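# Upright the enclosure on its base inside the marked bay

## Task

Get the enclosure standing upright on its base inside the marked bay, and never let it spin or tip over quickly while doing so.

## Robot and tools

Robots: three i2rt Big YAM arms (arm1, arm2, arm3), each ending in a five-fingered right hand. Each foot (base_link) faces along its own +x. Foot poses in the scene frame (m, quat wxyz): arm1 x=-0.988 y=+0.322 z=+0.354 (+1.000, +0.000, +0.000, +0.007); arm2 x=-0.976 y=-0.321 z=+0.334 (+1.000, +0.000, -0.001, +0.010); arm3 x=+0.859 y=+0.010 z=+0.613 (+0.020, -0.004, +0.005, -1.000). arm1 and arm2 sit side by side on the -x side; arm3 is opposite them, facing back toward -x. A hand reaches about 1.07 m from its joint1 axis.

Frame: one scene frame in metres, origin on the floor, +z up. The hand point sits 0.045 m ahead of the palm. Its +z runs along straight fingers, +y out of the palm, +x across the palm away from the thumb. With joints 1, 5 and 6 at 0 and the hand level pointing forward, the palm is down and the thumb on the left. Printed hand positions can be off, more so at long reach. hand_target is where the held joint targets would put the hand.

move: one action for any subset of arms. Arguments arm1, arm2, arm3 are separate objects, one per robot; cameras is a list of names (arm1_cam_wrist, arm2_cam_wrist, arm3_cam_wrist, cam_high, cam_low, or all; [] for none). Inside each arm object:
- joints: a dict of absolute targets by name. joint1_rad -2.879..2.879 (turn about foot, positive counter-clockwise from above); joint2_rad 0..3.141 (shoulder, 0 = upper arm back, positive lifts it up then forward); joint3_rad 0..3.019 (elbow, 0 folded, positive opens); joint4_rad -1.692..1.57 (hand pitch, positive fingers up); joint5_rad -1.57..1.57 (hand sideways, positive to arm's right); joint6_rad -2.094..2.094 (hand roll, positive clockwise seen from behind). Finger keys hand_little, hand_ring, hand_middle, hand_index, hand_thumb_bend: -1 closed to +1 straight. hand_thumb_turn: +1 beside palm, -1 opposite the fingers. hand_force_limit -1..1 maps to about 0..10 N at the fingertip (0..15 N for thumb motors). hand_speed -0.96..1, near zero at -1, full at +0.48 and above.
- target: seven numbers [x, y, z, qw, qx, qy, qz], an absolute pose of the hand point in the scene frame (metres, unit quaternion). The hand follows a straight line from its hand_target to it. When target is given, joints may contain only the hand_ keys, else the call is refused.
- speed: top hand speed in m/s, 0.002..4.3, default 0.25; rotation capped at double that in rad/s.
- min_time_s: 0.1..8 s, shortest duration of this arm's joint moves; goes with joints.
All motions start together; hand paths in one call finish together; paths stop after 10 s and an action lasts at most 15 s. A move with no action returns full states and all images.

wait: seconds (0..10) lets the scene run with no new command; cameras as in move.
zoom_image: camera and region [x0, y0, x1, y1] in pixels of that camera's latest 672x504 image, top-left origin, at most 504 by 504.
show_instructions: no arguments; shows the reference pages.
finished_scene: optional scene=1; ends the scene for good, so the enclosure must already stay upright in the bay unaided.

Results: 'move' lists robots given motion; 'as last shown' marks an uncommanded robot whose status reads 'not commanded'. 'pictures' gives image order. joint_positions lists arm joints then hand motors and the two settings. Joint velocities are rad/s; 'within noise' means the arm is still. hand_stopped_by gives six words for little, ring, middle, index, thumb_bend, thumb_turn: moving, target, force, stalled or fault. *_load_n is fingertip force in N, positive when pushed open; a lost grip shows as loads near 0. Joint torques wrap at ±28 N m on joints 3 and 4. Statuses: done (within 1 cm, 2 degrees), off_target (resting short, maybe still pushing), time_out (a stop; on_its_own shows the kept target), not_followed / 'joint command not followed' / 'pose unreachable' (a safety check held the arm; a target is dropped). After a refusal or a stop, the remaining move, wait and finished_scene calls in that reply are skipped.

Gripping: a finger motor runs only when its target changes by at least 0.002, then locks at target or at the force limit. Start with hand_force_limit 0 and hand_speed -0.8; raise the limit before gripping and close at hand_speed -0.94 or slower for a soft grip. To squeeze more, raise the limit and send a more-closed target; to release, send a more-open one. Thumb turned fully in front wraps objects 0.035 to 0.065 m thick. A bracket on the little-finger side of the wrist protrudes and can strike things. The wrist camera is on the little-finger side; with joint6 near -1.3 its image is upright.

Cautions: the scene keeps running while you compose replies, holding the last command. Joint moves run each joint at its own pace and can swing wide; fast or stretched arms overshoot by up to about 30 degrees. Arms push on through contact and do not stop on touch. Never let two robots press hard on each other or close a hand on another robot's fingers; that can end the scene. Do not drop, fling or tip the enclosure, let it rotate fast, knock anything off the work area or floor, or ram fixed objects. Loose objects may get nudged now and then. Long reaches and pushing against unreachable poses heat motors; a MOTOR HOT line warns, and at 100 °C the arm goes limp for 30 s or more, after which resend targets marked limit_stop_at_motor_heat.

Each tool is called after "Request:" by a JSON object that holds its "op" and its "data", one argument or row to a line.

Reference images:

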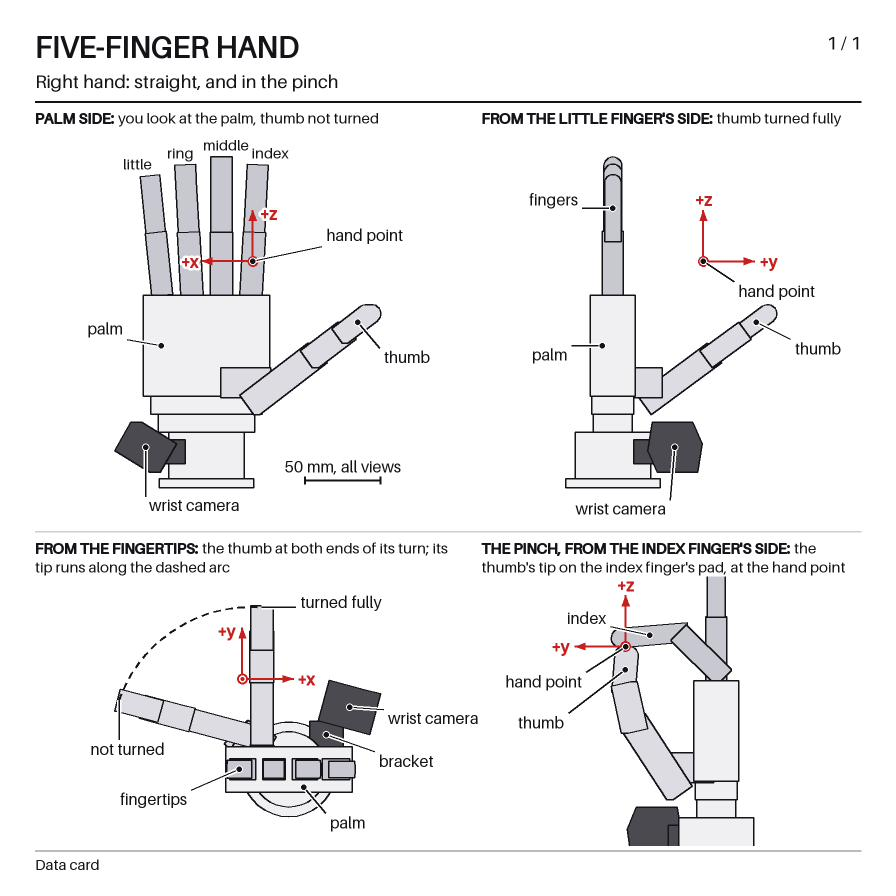

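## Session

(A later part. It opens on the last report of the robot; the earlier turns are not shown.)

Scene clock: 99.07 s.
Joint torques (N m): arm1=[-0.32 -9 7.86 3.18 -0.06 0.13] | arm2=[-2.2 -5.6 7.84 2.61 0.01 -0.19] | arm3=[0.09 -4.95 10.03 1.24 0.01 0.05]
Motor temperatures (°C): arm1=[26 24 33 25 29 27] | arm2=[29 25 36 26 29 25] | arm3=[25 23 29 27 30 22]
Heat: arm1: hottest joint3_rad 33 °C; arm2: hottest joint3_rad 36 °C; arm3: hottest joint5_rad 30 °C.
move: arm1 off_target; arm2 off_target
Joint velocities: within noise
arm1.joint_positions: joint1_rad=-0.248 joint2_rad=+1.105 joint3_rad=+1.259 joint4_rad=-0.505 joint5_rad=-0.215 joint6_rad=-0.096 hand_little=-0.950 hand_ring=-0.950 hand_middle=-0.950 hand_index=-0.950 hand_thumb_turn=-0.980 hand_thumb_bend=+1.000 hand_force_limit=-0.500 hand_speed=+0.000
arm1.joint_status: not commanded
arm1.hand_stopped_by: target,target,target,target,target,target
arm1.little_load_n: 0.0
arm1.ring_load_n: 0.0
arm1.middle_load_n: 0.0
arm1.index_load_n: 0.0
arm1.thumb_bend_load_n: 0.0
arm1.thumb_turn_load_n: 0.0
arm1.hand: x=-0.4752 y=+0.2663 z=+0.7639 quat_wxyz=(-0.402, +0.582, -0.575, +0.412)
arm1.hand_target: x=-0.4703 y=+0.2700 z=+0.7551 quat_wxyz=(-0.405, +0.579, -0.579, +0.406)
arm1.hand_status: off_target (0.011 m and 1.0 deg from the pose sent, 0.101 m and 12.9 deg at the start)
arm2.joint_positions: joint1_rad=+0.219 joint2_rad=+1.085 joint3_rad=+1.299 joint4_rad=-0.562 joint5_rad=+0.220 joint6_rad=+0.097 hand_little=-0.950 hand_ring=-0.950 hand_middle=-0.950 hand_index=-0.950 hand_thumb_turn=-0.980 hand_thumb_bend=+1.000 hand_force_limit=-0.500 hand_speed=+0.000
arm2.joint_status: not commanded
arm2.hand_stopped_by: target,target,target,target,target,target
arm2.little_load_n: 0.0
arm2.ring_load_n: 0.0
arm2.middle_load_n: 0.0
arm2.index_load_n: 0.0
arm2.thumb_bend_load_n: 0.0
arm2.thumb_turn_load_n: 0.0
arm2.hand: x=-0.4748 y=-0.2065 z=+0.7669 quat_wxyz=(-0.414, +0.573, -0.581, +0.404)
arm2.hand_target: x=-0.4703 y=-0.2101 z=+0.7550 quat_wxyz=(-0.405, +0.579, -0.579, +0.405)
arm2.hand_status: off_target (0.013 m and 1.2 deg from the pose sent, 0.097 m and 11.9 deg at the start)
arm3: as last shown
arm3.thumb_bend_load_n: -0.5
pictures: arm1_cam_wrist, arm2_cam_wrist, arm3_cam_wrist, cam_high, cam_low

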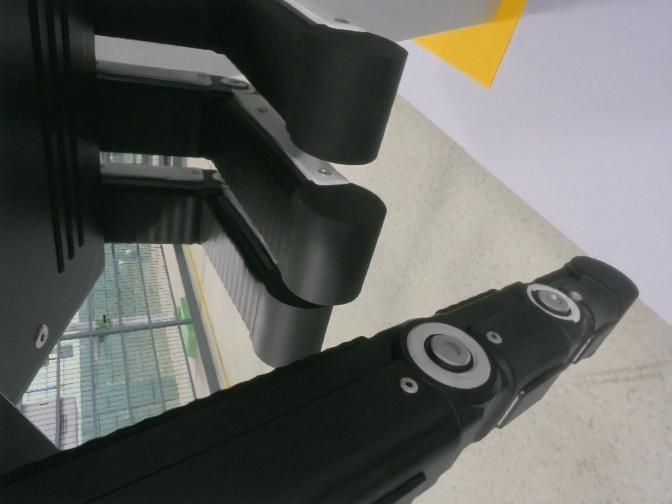

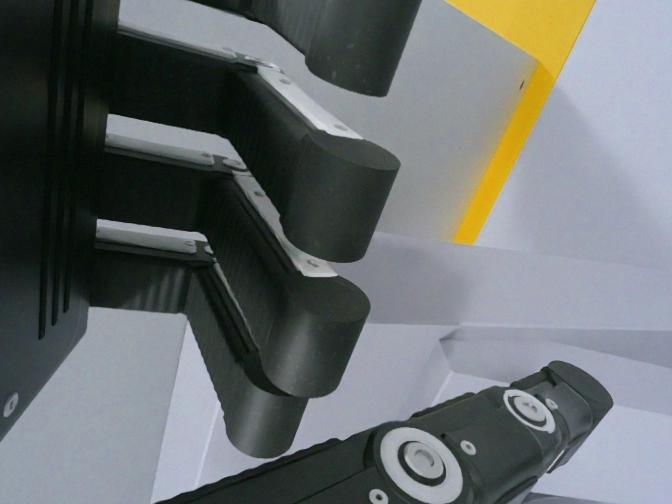

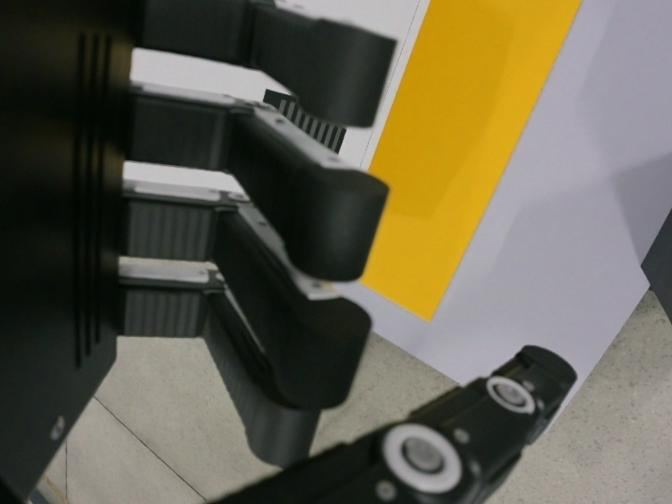

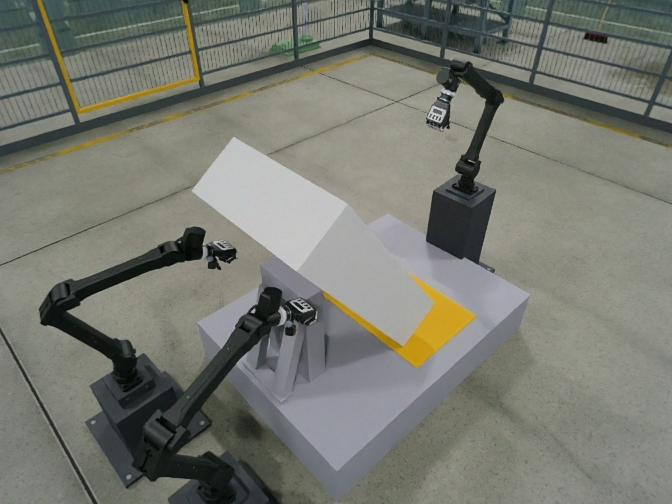

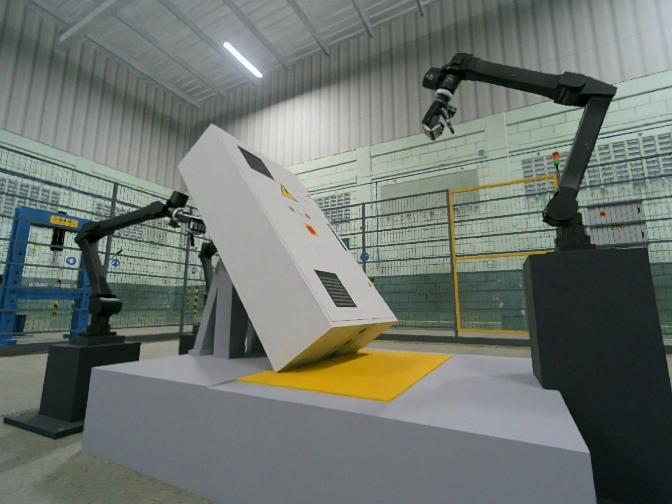

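Request:
{"op": "move", "data": {
  "arm1": {"target": [-0.425, 0.27, 0.76, 0.4868, -0.5129, 0.5129, -0.4868], "speed": 0.1},
  "arm2": {"target": [-0.425, -0.21, 0.76, 0.4868, -0.5129, 0.5129, -0.4868], "speed": 0.1},
  "cameras": ["arm1_cam_wrist","arm2_cam_wrist","cam_high","cam_low"]
}}

Request:
{"op": "zoom_image", "data": {
  "camera": "cam_high",
  "region": [170, 180, 350, 360]
}}

Request:
{"op": "zoom_image", "data": {
  "camera": "cam_low",
  "region": [140, 170, 240, 250]
}}

Scene clock: 104.93 s.
Joint torques (N m): arm1=[-0.21 -9.05 7.8 3.25 -0.11 0.13] | arm2=[-2.14 -5.48 7.92 2.67 0.06 -0.2] | arm3=[0.03 -4.84 10.03 1.22 0.01 0.04]
Motor temperatures (°C): arm1=[26 24 33 25 29 27] | arm2=[29 25 36 26 28 25] | arm3=[25 23 30 26 30 22]
Heat: arm1: hottest joint3_rad 33 °C; arm2: hottest joint3_rad 36 °C; arm3: hottest joint3_rad 30 °C.
move: arm1 off_target; arm2 off_target
Joint velocities: within noise
arm1.joint_positions: joint1_rad=-0.240 joint2_rad=+1.124 joint3_rad=+1.095 joint4_rad=-0.012 joint5_rad=-0.216 joint6_rad=-0.029 hand_little=-0.950 hand_ring=-0.950 hand_middle=-0.950 hand_index=-0.950 hand_thumb_turn=-0.980 hand_thumb_bend=+1.000 hand_force_limit=-0.500 hand_speed=+0.000
arm1.joint_status: not commanded
arm1.hand_stopped_by: target,target,target,target,target,target
arm1.little_load_n: 0.0
arm1.ring_load_n: 0.0
arm1.middle_load_n: 0.0
arm1.index_load_n: 0.0
arm1.thumb_bend_load_n: 0.0
arm1.thumb_turn_load_n: 0.0
arm1.hand: x=-0.4300 y=+0.2644 z=+0.7728 quat_wxyz=(-0.482, +0.513, -0.507, +0.497)
arm1.hand_target: x=-0.4254 y=+0.2701 z=+0.7600 quat_wxyz=(-0.487, +0.513, -0.513, +0.487)
arm1.hand_status: off_target (0.015 m and 1.4 deg from the pose sent, 0.050 m and 16.7 deg at the start)
arm2.joint_positions: joint1_rad=+0.209 joint2_rad=+1.092 joint3_rad=+1.126 joint4_rad=-0.071 joint5_rad=+0.221 joint6_rad=+0.029 hand_little=-0.950 hand_ring=-0.950 hand_middle=-0.950 hand_index=-0.950 hand_thumb_turn=-0.980 hand_thumb_bend=+1.000 hand_force_limit=-0.500 hand_speed=+0.000
arm2.joint_status: not commanded
arm2.hand_stopped_by: target,target,target,target,target,target
arm2.little_load_n: 0.0
arm2.ring_load_n: 0.0
arm2.middle_load_n: 0.0
arm2.index_load_n: 0.0
arm2.thumb_bend_load_n: 0.0
arm2.thumb_turn_load_n: 0.5
arm2.hand: x=-0.4307 y=-0.2056 z=+0.7762 quat_wxyz=(-0.498, +0.505, -0.512, +0.484)
arm2.hand_target: x=-0.4254 y=-0.2100 z=+0.7600 quat_wxyz=(-0.487, +0.513, -0.513, +0.487)
arm2.hand_status: off_target (0.018 m and 1.6 deg from the pose sent, 0.050 m and 16.4 deg at the start)
arm3: as last shown

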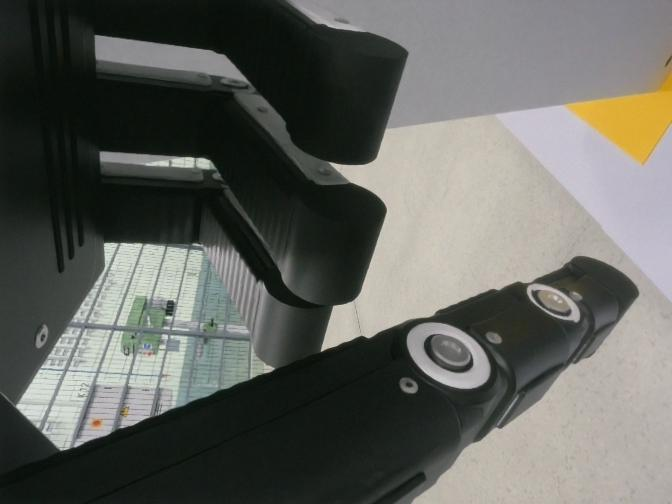

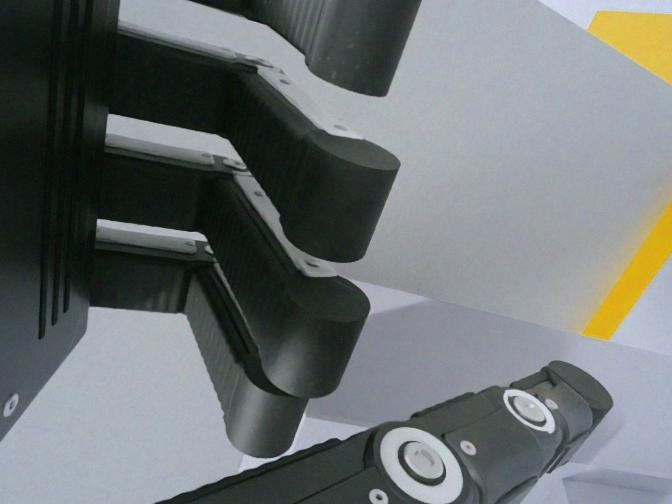

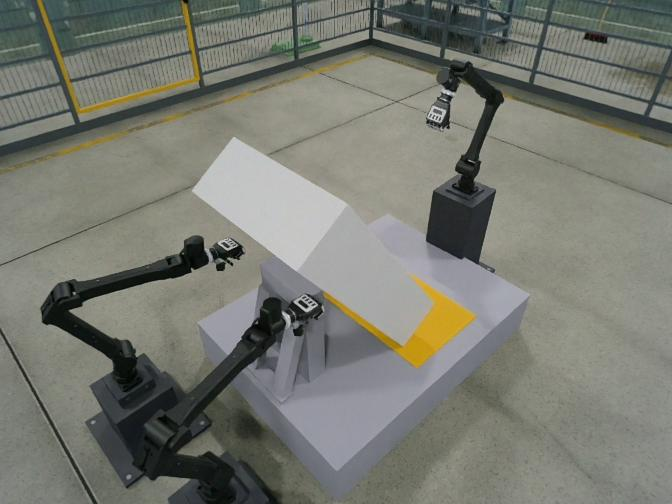

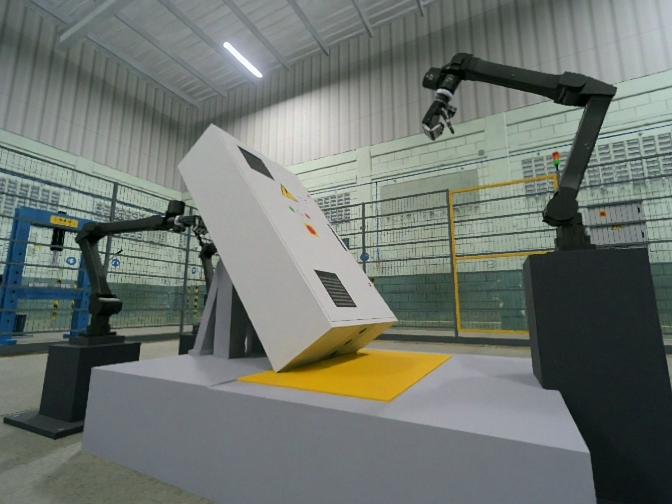

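Scaled by 2.800 from the camera's image (finer frame: 960x720).

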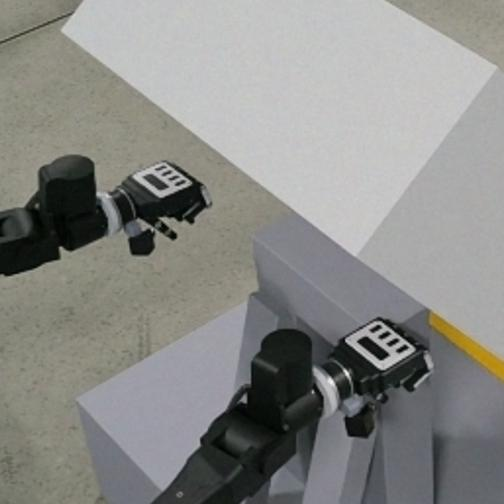

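Scaled by 5.040 from the camera's image (finer frame: 960x720).

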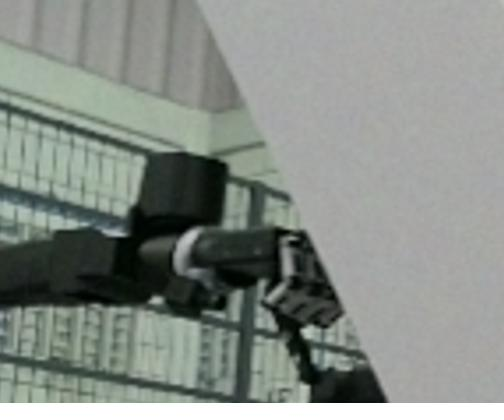

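Request:
{"op": "move", "data": {
  "arm1": {"target": [-0.395, 0.27, 0.76, 0.4868, -0.5129, 0.5129, -0.4868], "speed": 0.06},
  "arm2": {"target": [-0.395, -0.21, 0.76, 0.4868, -0.5129, 0.5129, -0.4868], "speed": 0.06},
  "cameras": ["cam_low", "cam_high"]
}}

Request:
{"op": "zoom_image", "data": {
  "camera": "cam_high",
  "region": [170, 180, 350, 360]
}}

Request:
{"op": "zoom_image", "data": {
  "camera": "cam_low",
  "region": [140, 170, 240, 250]
}}

Scene clock: 107.40 s.
Joint torques (N m): arm1=[-0.15 -10.81 11.95 3.26 -0.03 0.13] | arm2=[-2.08 -7.12 11.93 2.7 -0.05 -0.19] | arm3=[0.03 -4.89 10.04 1.24 0.01 0.05]
Motor temperatures (°C): arm1=[26 24 33 25 29 27] | arm2=[29 25 36 26 28 25] | arm3=[25 23 30 26 30 22]
Heat: arm1: hottest joint3_rad 33 °C; arm2: hottest joint3_rad 36 °C; arm3: hottest joint3_rad 30 °C.
move: arm1 off_target; arm2 off_target
Joint velocities: within noise
arm1.joint_positions: joint1_rad=-0.224 joint2_rad=+1.204 joint3_rad=+1.095 joint4_rad=+0.006 joint5_rad=-0.204 joint6_rad=-0.028 hand_little=-0.950 hand_ring=-0.950 hand_middle=-0.950 hand_index=-0.950 hand_thumb_turn=-0.980 hand_thumb_bend=+1.000 hand_force_limit=-0.500 hand_speed=+0.000
arm1.joint_status: not commanded
arm1.hand_stopped_by: target,target,target,target,target,target
arm1.little_load_n: 0.0
arm1.ring_load_n: 0.0
arm1.middle_load_n: 0.0
arm1.index_load_n: 0.0
arm1.thumb_bend_load_n: 0.0
arm1.thumb_turn_load_n: 0.0
arm1.hand: x=-0.4063 y=+0.2661 z=+0.7335 quat_wxyz=(-0.471, +0.525, -0.524, +0.477)
arm1.hand_target: x=-0.3966 y=+0.2701 z=+0.7597 quat_wxyz=(-0.487, +0.513, -0.513, +0.487)
arm1.hand_status: off_target (0.029 m and 2.9 deg from the pose sent, 0.038 m and 1.4 deg at the start)
arm2.joint_positions: joint1_rad=+0.192 joint2_rad=+1.173 joint3_rad=+1.126 joint4_rad=-0.050 joint5_rad=+0.208 joint6_rad=+0.028 hand_little=-0.950 hand_ring=-0.950 hand_middle=-0.950 hand_index=-0.950 hand_thumb_turn=-0.980 hand_thumb_bend=+1.000 hand_force_limit=-0.500 hand_speed=+0.000
arm2.joint_status: not commanded
arm2.hand_stopped_by: target,target,target,target,target,target
arm2.little_load_n: 0.0
arm2.ring_load_n: 0.0
arm2.middle_load_n: 0.0
arm2.index_load_n: 0.0
arm2.thumb_bend_load_n: 0.0
arm2.thumb_turn_load_n: 0.0
arm2.hand: x=-0.4044 y=-0.2069 z=+0.7372 quat_wxyz=(-0.479, +0.522, -0.524, +0.473)
arm2.hand_target: x=-0.3962 y=-0.2102 z=+0.7599 quat_wxyz=(-0.487, +0.513, -0.513, +0.487)
arm2.hand_status: off_target (0.025 m and 2.5 deg from the pose sent, 0.039 m and 1.6 deg at the start)
arm3: as last shown
arm3.thumb_bend_load_n: 0.0
pictures: cam_high, cam_low

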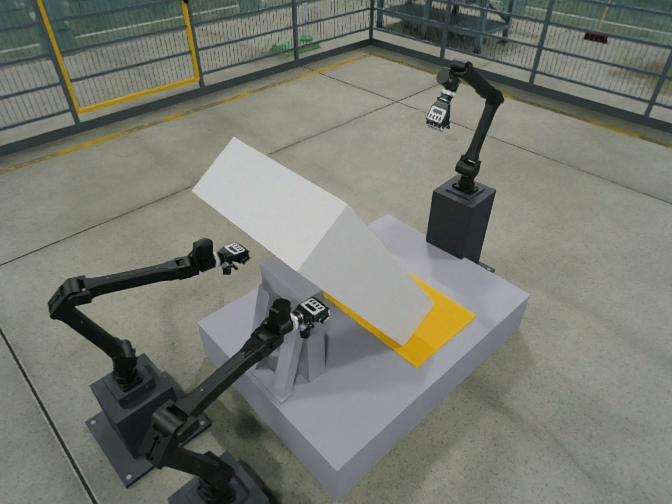

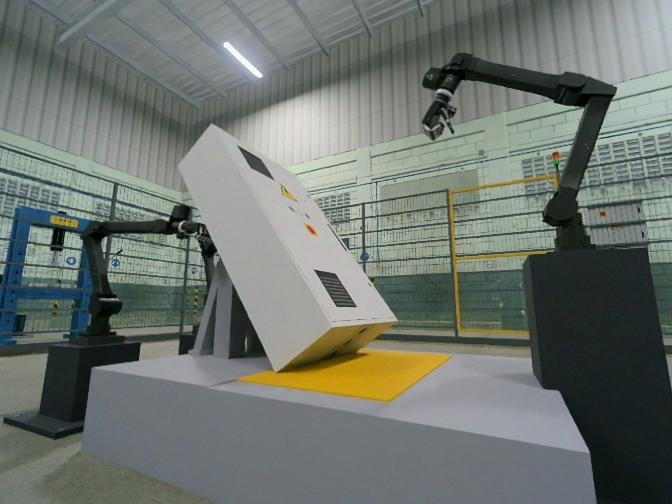

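Scaled by 2.800 from the camera's image (finer frame: 960x720).

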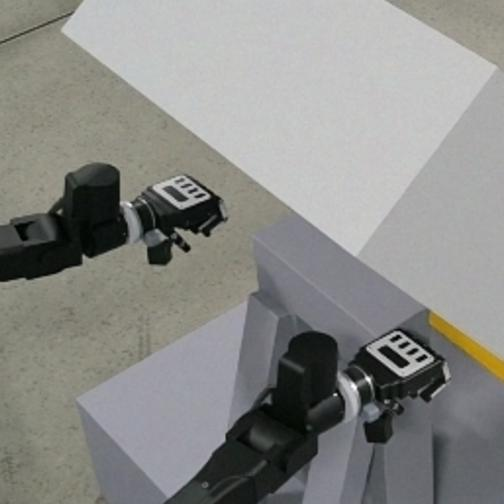

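Scaled by 5.040 from the camera's image (finer frame: 960x720).

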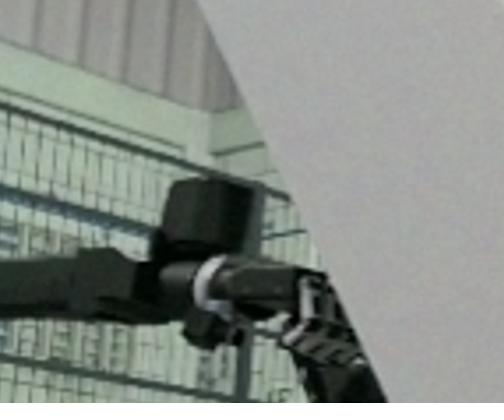

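Request:
{"op": "move", "data": {
  "arm1": {"target": [-0.38, 0.27, 0.80, 0.4868, -0.5129, 0.5129, -0.4868], "speed": 0.06},
  "arm2": {"target": [-0.38, -0.21, 0.80, 0.4868, -0.5129, 0.5129, -0.4868], "speed": 0.06},
  "cameras": ["cam_low", "cam_high", "arm1_cam_wrist", "arm2_cam_wrist"]
}}

Request:
{"op": "zoom_image", "data": {
  "camera": "cam_high",
  "region": [170, 180, 350, 360]
}}

Request:
{"op": "zoom_image", "data": {
  "camera": "cam_low",
  "region": [140, 170, 240, 250]
}}

Scene clock: 109.70 s.
Joint torques (N m): arm1=[-0.21 -10.75 12.77 1.89 -0.02 0.12] | arm2=[-2.26 -7.06 13.31 1.76 -0.06 -0.19] | arm3=[0.03 -4.89 10.03 1.24 0.01 0.05]
Motor temperatures (°C): arm1=[26 24 34 25 29 27] | arm2=[29 25 37 26 28 25] | arm3=[25 23 30 26 30 22]
Heat: arm1: hottest joint3_rad 34 °C; arm2: hottest joint3_rad 37 °C; arm3: hottest joint3_rad 30 °C.
move: arm1 off_target; arm2 off_target
Joint velocities: within noise
arm1.joint_positions: joint1_rad=-0.217 joint2_rad=+1.232 joint3_rad=+1.219 joint4_rad=-0.060 joint5_rad=-0.197 joint6_rad=-0.027 hand_little=-0.950 hand_ring=-0.950 hand_middle=-0.950 hand_index=-0.950 hand_thumb_turn=-0.980 hand_thumb_bend=+1.000 hand_force_limit=-0.500 hand_speed=+0.000
arm1.joint_status: not commanded
arm1.hand_stopped_by: target,target,target,target,target,target
arm1.little_load_n: -0.5
arm1.ring_load_n: 0.0
arm1.middle_load_n: 0.5
arm1.index_load_n: 0.0
arm1.thumb_bend_load_n: 0.0
arm1.thumb_turn_load_n: 0.0
arm1.hand: x=-0.3905 y=+0.2655 z=+0.7796 quat_wxyz=(-0.477, +0.519, -0.516, +0.486)
arm1.hand_target: x=-0.3812 y=+0.2702 z=+0.7998 quat_wxyz=(-0.487, +0.513, -0.512, +0.487)
arm1.hand_status: off_target (0.023 m and 1.4 deg from the pose sent, 0.072 m and 2.9 deg at the start)
arm2.joint_positions: joint1_rad=+0.185 joint2_rad=+1.207 joint3_rad=+1.243 joint4_rad=-0.121 joint5_rad=+0.200 joint6_rad=+0.027 hand_little=-0.950 hand_ring=-0.950 hand_middle=-0.950 hand_index=-0.950 hand_thumb_turn=-0.980 hand_thumb_bend=+1.000 hand_force_limit=-0.500 hand_speed=+0.000
arm2.joint_status: not commanded
arm2.hand_stopped_by: target,target,target,target,target,target
arm2.little_load_n: 0.0
arm2.ring_load_n: 0.0
arm2.middle_load_n: 0.0
arm2.index_load_n: 0.0
arm2.thumb_bend_load_n: 0.0
arm2.thumb_turn_load_n: 0.0
arm2.hand: x=-0.3902 y=-0.2067 z=+0.7750 quat_wxyz=(-0.483, +0.519, -0.522, +0.475)
arm2.hand_target: x=-0.3814 y=-0.2102 z=+0.7997 quat_wxyz=(-0.487, +0.512, -0.513, +0.487)
arm2.hand_status: off_target (0.027 m and 1.8 deg from the pose sent, 0.067 m and 2.5 deg at the start)
arm3: as last shown
pictures: arm1_cam_wrist, arm2_cam_wrist, cam_high, cam_low

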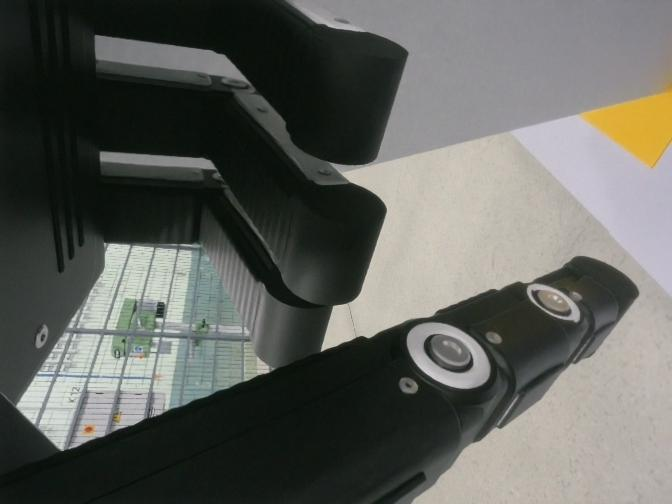

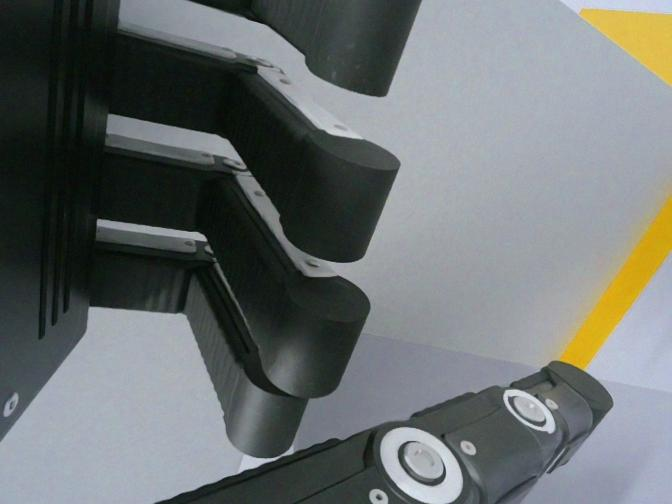

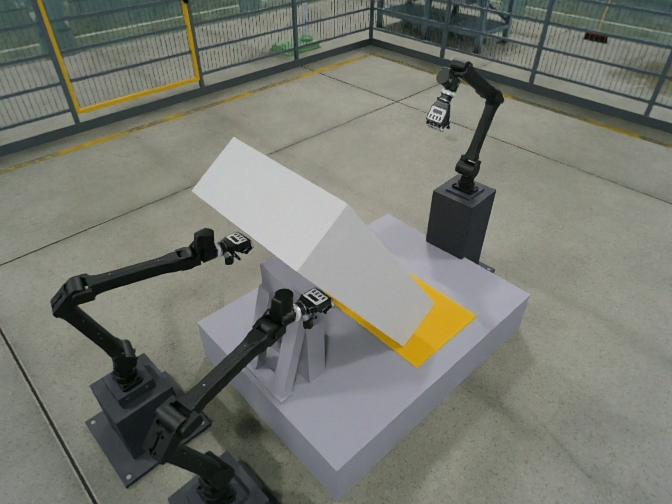

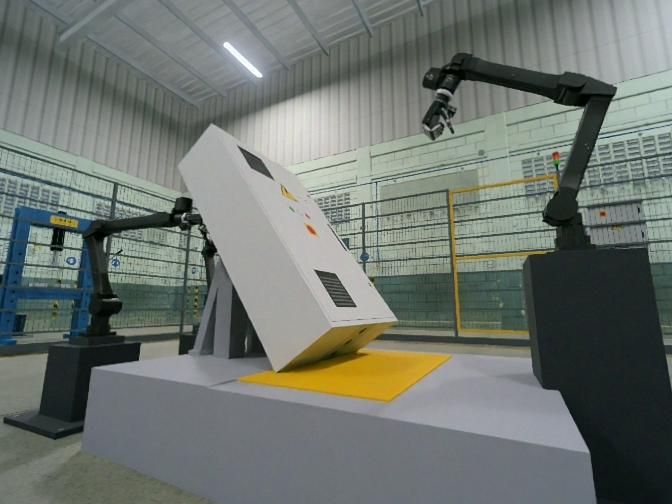

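Scaled by 2.800 from the camera's image (finer frame: 960x720).

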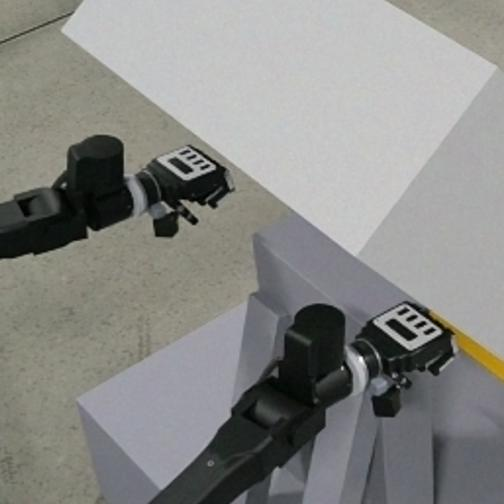

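Scaled by 5.040 from the camera's image (finer frame: 960x720).

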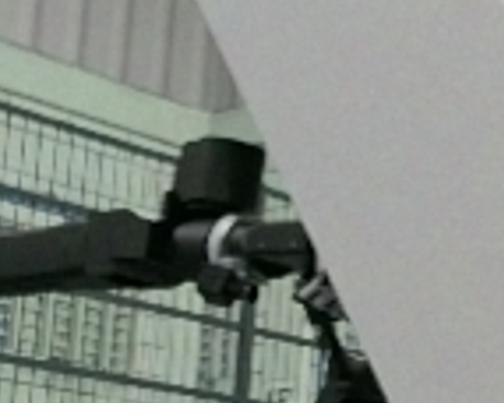

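Request:
{"op": "move", "data": {
  "arm1": {"target": [-0.38, 0.27, 0.795, 0.5172, -0.4822, 0.4822, -0.5172], "speed": 0.06},
  "arm2": {"target": [-0.38, -0.21, 0.795, 0.5172, -0.4822, 0.4822, -0.5172], "speed": 0.06},
  "cameras": ["cam_low", "cam_high"]
}}

Request:
{"op": "zoom_image", "data": {
  "camera": "cam_high",
  "region": [170, 180, 350, 360]
}}

Request:
{"op": "zoom_image", "data": {
  "camera": "cam_low",
  "region": [140, 170, 240, 250]
}}

Scene clock: 114.43 s.
Joint torques (N m): arm1=[-0.38 -11.81 7.73 3.22 -0.09 0.12] | arm2=[-1.96 -8.53 9.22 3.36 0.06 -0.27] | arm3=[0.09 -4.84 10.03 1.24 0.02 0.05]
Motor temperatures (°C): arm1=[26 24 34 25 29 26] | arm2=[28 25 38 26 28 25] | arm3=[25 23 30 26 30 22]
Heat: arm1: hottest joint3_rad 34 °C; arm2: hottest joint3_rad 38 °C; arm3: hottest joint3_rad 30 °C.
move: arm1 done; arm2 off_target
Joint velocities: within noise
arm1.joint_positions: joint1_rad=-0.217 joint2_rad=+1.232 joint3_rad=+1.180 joint4_rad=+0.128 joint5_rad=-0.197 joint6_rad=-0.004 hand_little=-0.950 hand_ring=-0.950 hand_middle=-0.950 hand_index=-0.950 hand_thumb_turn=-0.980 hand_thumb_bend=+1.000 hand_force_limit=-0.500 hand_speed=+0.000
arm1.joint_status: not commanded
arm1.hand_stopped_by: target,target,target,target,target,target
arm1.little_load_n: 0.0
arm1.ring_load_n: 0.0
arm1.middle_load_n: 0.0
arm1.index_load_n: 0.0
arm1.thumb_bend_load_n: 0.0
arm1.thumb_turn_load_n: 0.0
arm1.hand: x=-0.3822 y=+0.2652 z=+0.8039 quat_wxyz=(-0.512, +0.484, -0.478, +0.524)
arm1.hand_target: x=-0.3802 y=+0.2701 z=+0.7949 quat_wxyz=(-0.517, +0.482, -0.482, +0.517)
arm1.hand_status: done (0.010 m and 1.2 deg from the pose sent, 0.019 m and 8.2 deg at the start)
arm2.joint_positions: joint1_rad=+0.185 joint2_rad=+1.207 joint3_rad=+1.189 joint4_rad=+0.054 joint5_rad=+0.200 joint6_rad=+0.010 hand_little=-0.950 hand_ring=-0.950 hand_middle=-0.950 hand_index=-0.950 hand_thumb_turn=-0.980 hand_thumb_bend=+1.000 hand_force_limit=-0.500 hand_speed=+0.000
arm2.joint_status: not commanded
arm2.hand_stopped_by: target,target,target,target,target,target
arm2.little_load_n: 0.0
arm2.ring_load_n: 0.0
arm2.middle_load_n: 0.0
arm2.index_load_n: 0.0
arm2.thumb_bend_load_n: 0.0
arm2.thumb_turn_load_n: 0.0
arm2.hand: x=-0.3823 y=-0.2060 z=+0.7868 quat_wxyz=(-0.515, +0.488, -0.494, +0.503)
arm2.hand_target: x=-0.3802 y=-0.2100 z=+0.7950 quat_wxyz=(-0.517, +0.482, -0.482, +0.517)
arm2.hand_status: off_target (0.009 m and 2.2 deg from the pose sent, 0.023 m and 8.8 deg at the start)
arm3: as last shown
pictures: cam_high, cam_low

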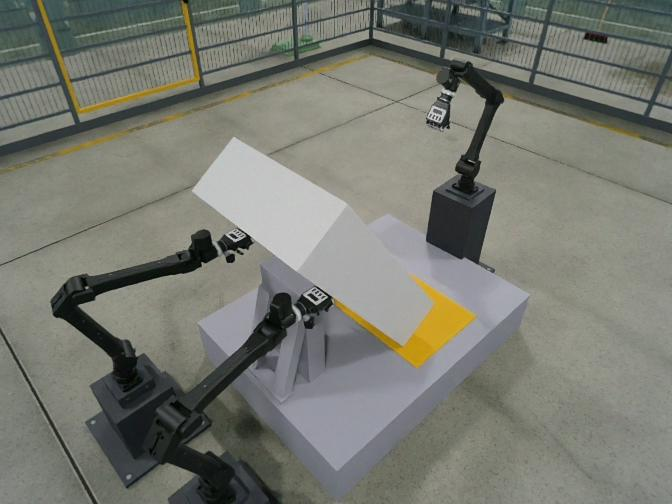

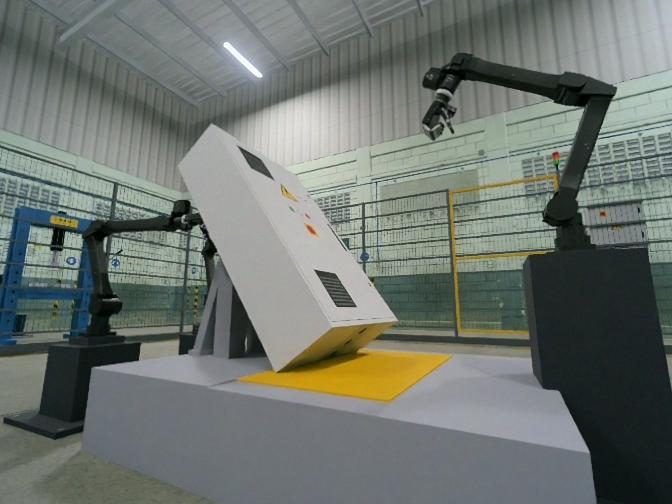

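Scaled by 2.800 from the camera's image (finer frame: 960x720).

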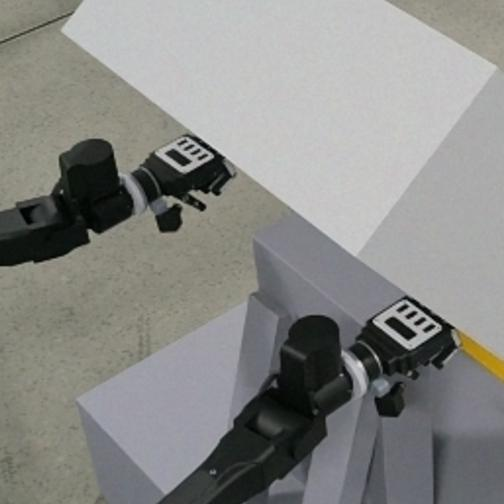

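Scaled by 5.040 from the camera's image (finer frame: 960x720).

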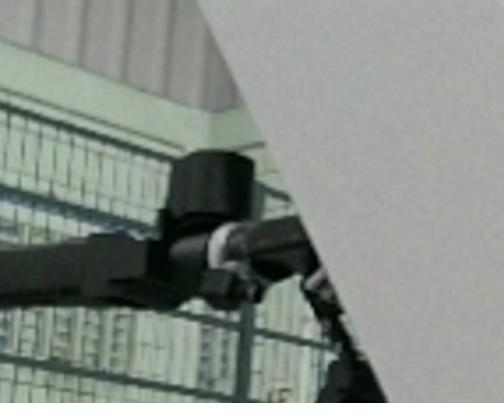

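Request:
{"op": "move", "data": {
  "arm1": {"target": [-0.365, 0.27, 0.80, 0.5172, -0.4822, 0.4822, -0.5172], "speed": 0.04},
  "arm2": {"target": [-0.365, -0.21, 0.81, 0.5172, -0.4822, 0.4822, -0.5172], "speed": 0.04},
  "arm3": {"target": [0.2, -0.03, 0.91, 0.2419, -0.6644, -0.6644, 0.2419], "speed": 0.15},
  "cameras": ["cam_low", "cam_high", "arm3_cam_wrist"]
}}

Request:
{"op": "zoom_image", "data": {
  "camera": "cam_high",
  "region": [170, 180, 350, 360]
}}

Request:
{"op": "zoom_image", "data": {
  "camera": "cam_low",
  "region": [140, 170, 240, 250]
}}

Scene clock: 120.67 s.
Joint torques (N m): arm1=[-0.21 -11.11 10.89 2.93 0.01 0.12] | arm2=[-2.37 -7.18 13.7 2.25 -0.12 -0.22] | arm3=[-0.09 -14.04 11.6 2.43 0.03 0.05]
Motor temperatures (°C): arm1=[25 24 34 25 29 26] | arm2=[28 25 38 26 28 25] | arm3=[25 23 30 26 30 22]
Heat: arm1: hottest joint3_rad 34 °C; arm2: hottest joint3_rad 38 °C; arm3: hottest joint3_rad 30 °C.
move: arm1 off_target; arm2 off_target; arm3 off_target
Joint velocities: within noise
arm1.joint_positions: joint1_rad=-0.214 joint2_rad=+1.257 joint3_rad=+1.180 joint4_rad=+0.128 joint5_rad=-0.193 joint6_rad=-0.004 hand_little=-0.950 hand_ring=-0.950 hand_middle=-0.950 hand_index=-0.950 hand_thumb_turn=-0.980 hand_thumb_bend=+1.000 hand_force_limit=-0.500 hand_speed=+0.000
arm1.joint_status: not commanded
arm1.hand_stopped_by: target,target,target,target,target,target
arm1.little_load_n: 0.0
arm1.ring_load_n: 0.0
arm1.middle_load_n: 0.0
arm1.index_load_n: 0.0
arm1.thumb_bend_load_n: 0.0
arm1.thumb_turn_load_n: 0.0
arm1.hand: x=-0.3744 y=+0.2650 z=+0.7897 quat_wxyz=(-0.507, +0.489, -0.486, +0.518)
arm1.hand_target: x=-0.3656 y=+0.2700 z=+0.7998 quat_wxyz=(-0.517, +0.482, -0.482, +0.517)
arm1.hand_status: off_target (0.015 m and 1.4 deg from the pose sent, 0.018 m and 1.2 deg at the start)
arm2.joint_positions: joint1_rad=+0.184 joint2_rad=+1.221 joint3_rad=+1.189 joint4_rad=+0.054 joint5_rad=+0.198 joint6_rad=+0.006 hand_little=-0.950 hand_ring=-0.950 hand_middle=-0.950 hand_index=-0.950 hand_thumb_turn=-0.980 hand_thumb_bend=+1.000 hand_force_limit=-0.500 hand_speed=+0.000
arm2.joint_status: not commanded
arm2.hand_stopped_by: target,target,target,target,target,target
arm2.little_load_n: 0.0
arm2.ring_load_n: 0.0
arm2.middle_load_n: 0.0
arm2.index_load_n: 0.0
arm2.thumb_bend_load_n: 0.0
arm2.thumb_turn_load_n: 0.0
arm2.hand: x=-0.3778 y=-0.2057 z=+0.7784 quat_wxyz=(-0.510, +0.493, -0.495, +0.501)
arm2.hand_target: x=-0.3673 y=-0.2105 z=+0.8094 quat_wxyz=(-0.517, +0.482, -0.482, +0.518)
arm2.hand_status: off_target (0.034 m and 2.8 deg from the pose sent, 0.029 m and 2.2 deg at the start)
arm3.joint_positions: joint1_rad=-0.025 joint2_rad=+1.746 joint3_rad=+1.819 joint4_rad=-1.020 joint5_rad=-0.002 joint6_rad=+0.006 hand_little=-0.950 hand_ring=-0.950 hand_middle=-0.950 hand_index=-0.950 hand_thumb_turn=-0.980 hand_thumb_bend=+1.000 hand_force_limit=-0.500 hand_speed=+0.000
arm3.joint_status: not commanded
arm3.hand_stopped_by: target,target,target,target,target,target
arm3.little_load_n: 0.0
arm3.ring_load_n: 0.0
arm3.middle_load_n: 0.0
arm3.index_load_n: 0.0
arm3.thumb_bend_load_n: 0.0
arm3.thumb_turn_load_n: 0.0
arm3.hand: x=+0.2178 y=-0.0341 z=+0.8838 quat_wxyz=(+0.220, -0.667, -0.677, +0.219)
arm3.hand_target: x=+0.2017 y=-0.0298 z=+0.9104 quat_wxyz=(+0.242, -0.664, -0.664, +0.242)
arm3.hand_status: off_target (0.032 m and 3.9 deg from the pose sent, 0.345 m and 5.1 deg at the start)
pictures: arm3_cam_wrist, cam_high, cam_low

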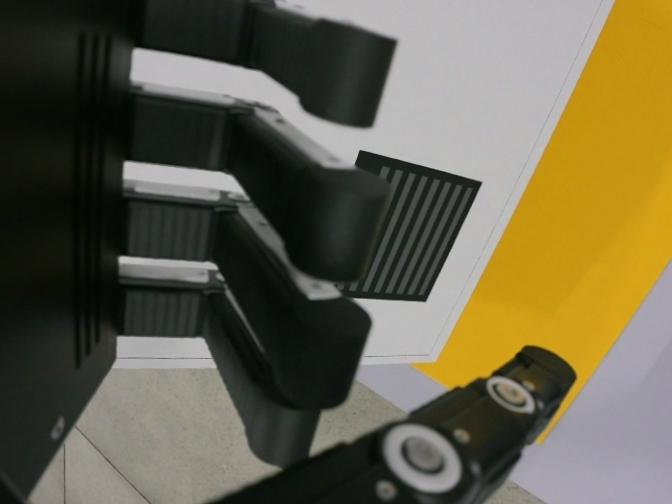

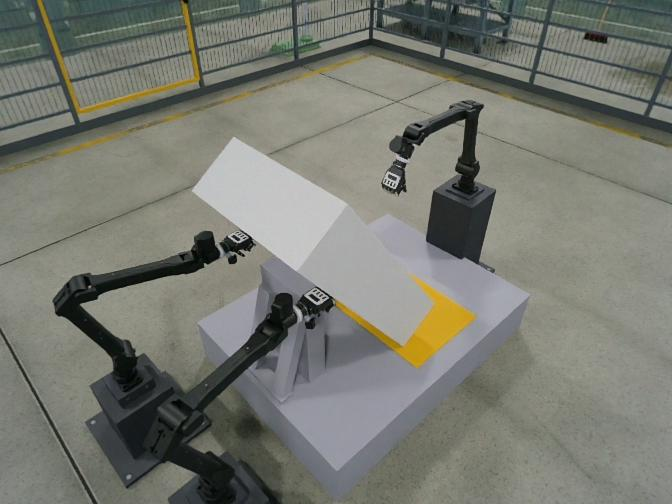

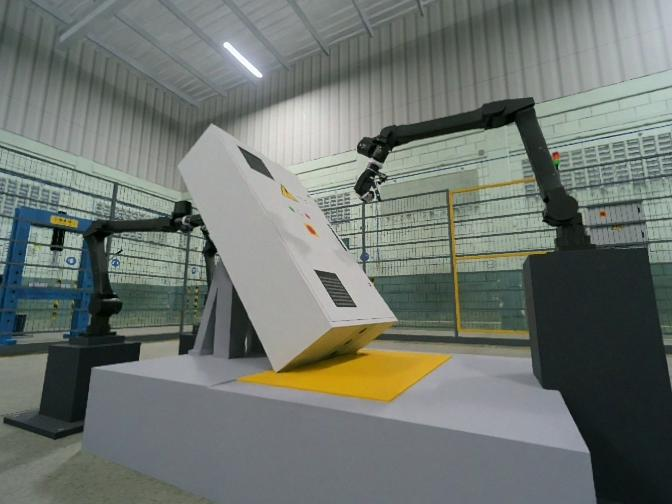

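Scaled by 2.800 from the camera's image (finer frame: 960x720).

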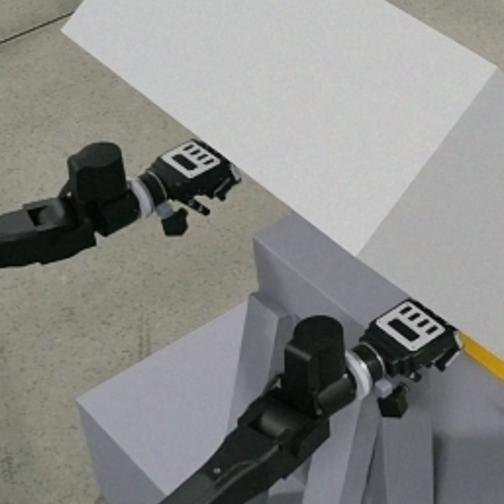

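Scaled by 5.040 from the camera's image (finer frame: 960x720).

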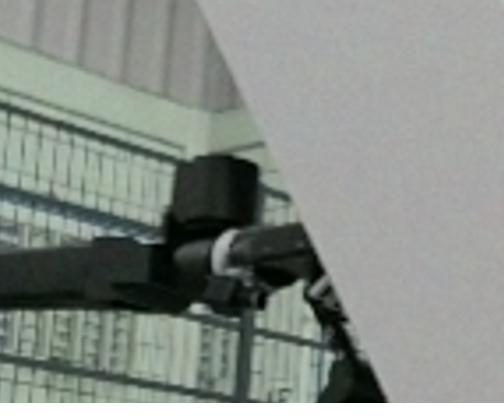

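Request:
{"op": "move", "data": {
  "arm1": {"target": [-0.34, 0.27, 0.82, 0.5172, -0.4822, 0.4822, -0.5172], "speed": 0.04},
  "arm2": {"target": [-0.34, -0.21, 0.83, 0.5172, -0.4822, 0.4822, -0.5172], "speed": 0.04},
  "cameras": ["cam_low", "cam_high"]
}}

Request:
{"op": "zoom_image", "data": {
  "camera": "cam_high",
  "region": [170, 180, 350, 360]
}}

Request:
{"op": "zoom_image", "data": {
  "camera": "cam_low",
  "region": [140, 170, 240, 250]
}}

Scene clock: 123.53 s.
Joint torques (N m): arm1=[0.09 -11.99 14.87 2.65 -0.07 0.05] | arm2=[-2.84 -7.24 17.68 3.12 -0.35 -0.23] | arm3=[-0.09 -13.98 11.6 2.43 0.03 0.04]
Motor temperatures (°C): arm1=[25 24 35 25 29 26] | arm2=[28 25 39 26 28 25] | arm3=[25 24 30 26 30 22]
Heat: arm1: hottest joint3_rad 35 °C; arm2: hottest joint3_rad 39 °C; arm3: hottest joint3_rad 30 °C.
move: arm1 off_target; arm2 off_target
Joint velocities: within noise
arm1.joint_positions: joint1_rad=-0.209 joint2_rad=+1.308 joint3_rad=+1.223 joint4_rad=+0.091 joint5_rad=-0.182 joint6_rad=+0.004 hand_little=-0.950 hand_ring=-0.950 hand_middle=-0.950 hand_index=-0.950 hand_thumb_turn=-0.980 hand_thumb_bend=+1.000 hand_force_limit=-0.500 hand_speed=+0.000
arm1.joint_status: not commanded
arm1.hand_stopped_by: target,target,target,target,target,target
arm1.little_load_n: 0.0
arm1.ring_load_n: 0.0
arm1.middle_load_n: 0.0
arm1.index_load_n: 0.0
arm1.thumb_bend_load_n: 0.0
arm1.thumb_turn_load_n: 0.0
arm1.hand: x=-0.3572 y=+0.2633 z=+0.7768 quat_wxyz=(-0.499, +0.495, -0.503, +0.504)
arm1.hand_target: x=-0.3443 y=+0.2703 z=+0.8191 quat_wxyz=(-0.518, +0.482, -0.482, +0.517)
arm1.hand_status: off_target (0.047 m and 3.8 deg from the pose sent, 0.046 m and 1.4 deg at the start)
arm2.joint_positions: joint1_rad=+0.181 joint2_rad=+1.259 joint3_rad=+1.221 joint4_rad=-0.009 joint5_rad=+0.194 joint6_rad=+0.006 hand_little=-0.950 hand_ring=-0.950 hand_middle=-0.950 hand_index=-0.950 hand_thumb_turn=-0.980 hand_thumb_bend=+1.000 hand_force_limit=-0.500 hand_speed=+0.000
arm2.joint_status: not commanded
arm2.hand_stopped_by: target,target,target,target,target,target
arm2.little_load_n: 0.0
arm2.ring_load_n: 0.5
arm2.middle_load_n: 0.0
arm2.index_load_n: 0.0
arm2.thumb_bend_load_n: 0.0
arm2.thumb_turn_load_n: 0.0
arm2.hand: x=-0.3679 y=-0.2046 z=+0.7596 quat_wxyz=(-0.490, +0.513, -0.508, +0.488)
arm2.hand_target: x=-0.3500 y=-0.2118 z=+0.8278 quat_wxyz=(-0.517, +0.482, -0.482, +0.518)
arm2.hand_status: off_target (0.076 m and 6.6 deg from the pose sent, 0.064 m and 2.8 deg at the start)
arm3: as last shown
pictures: cam_high, cam_low

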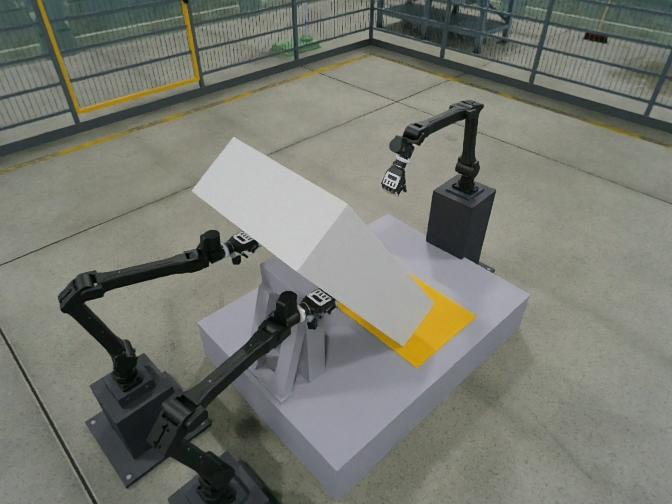

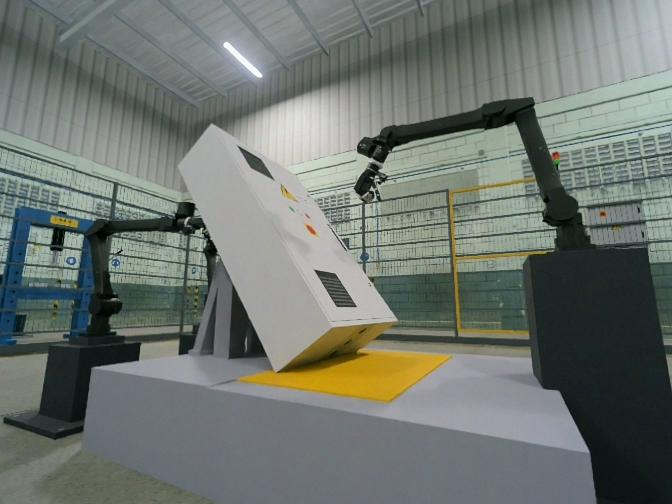

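Scaled by 2.800 from the camera's image (finer frame: 960x720).

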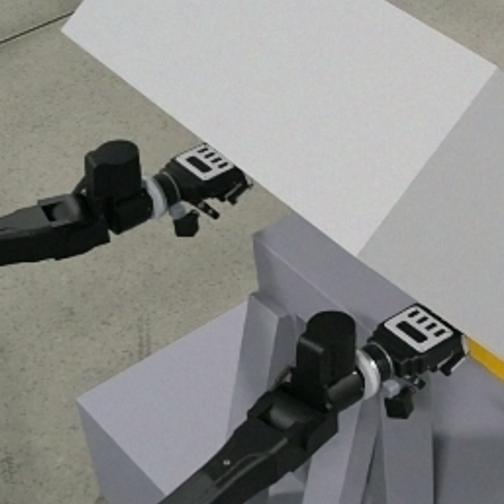

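Scaled by 5.040 from the camera's image (finer frame: 960x720).

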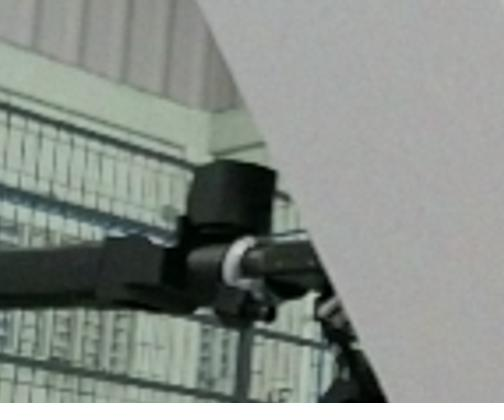

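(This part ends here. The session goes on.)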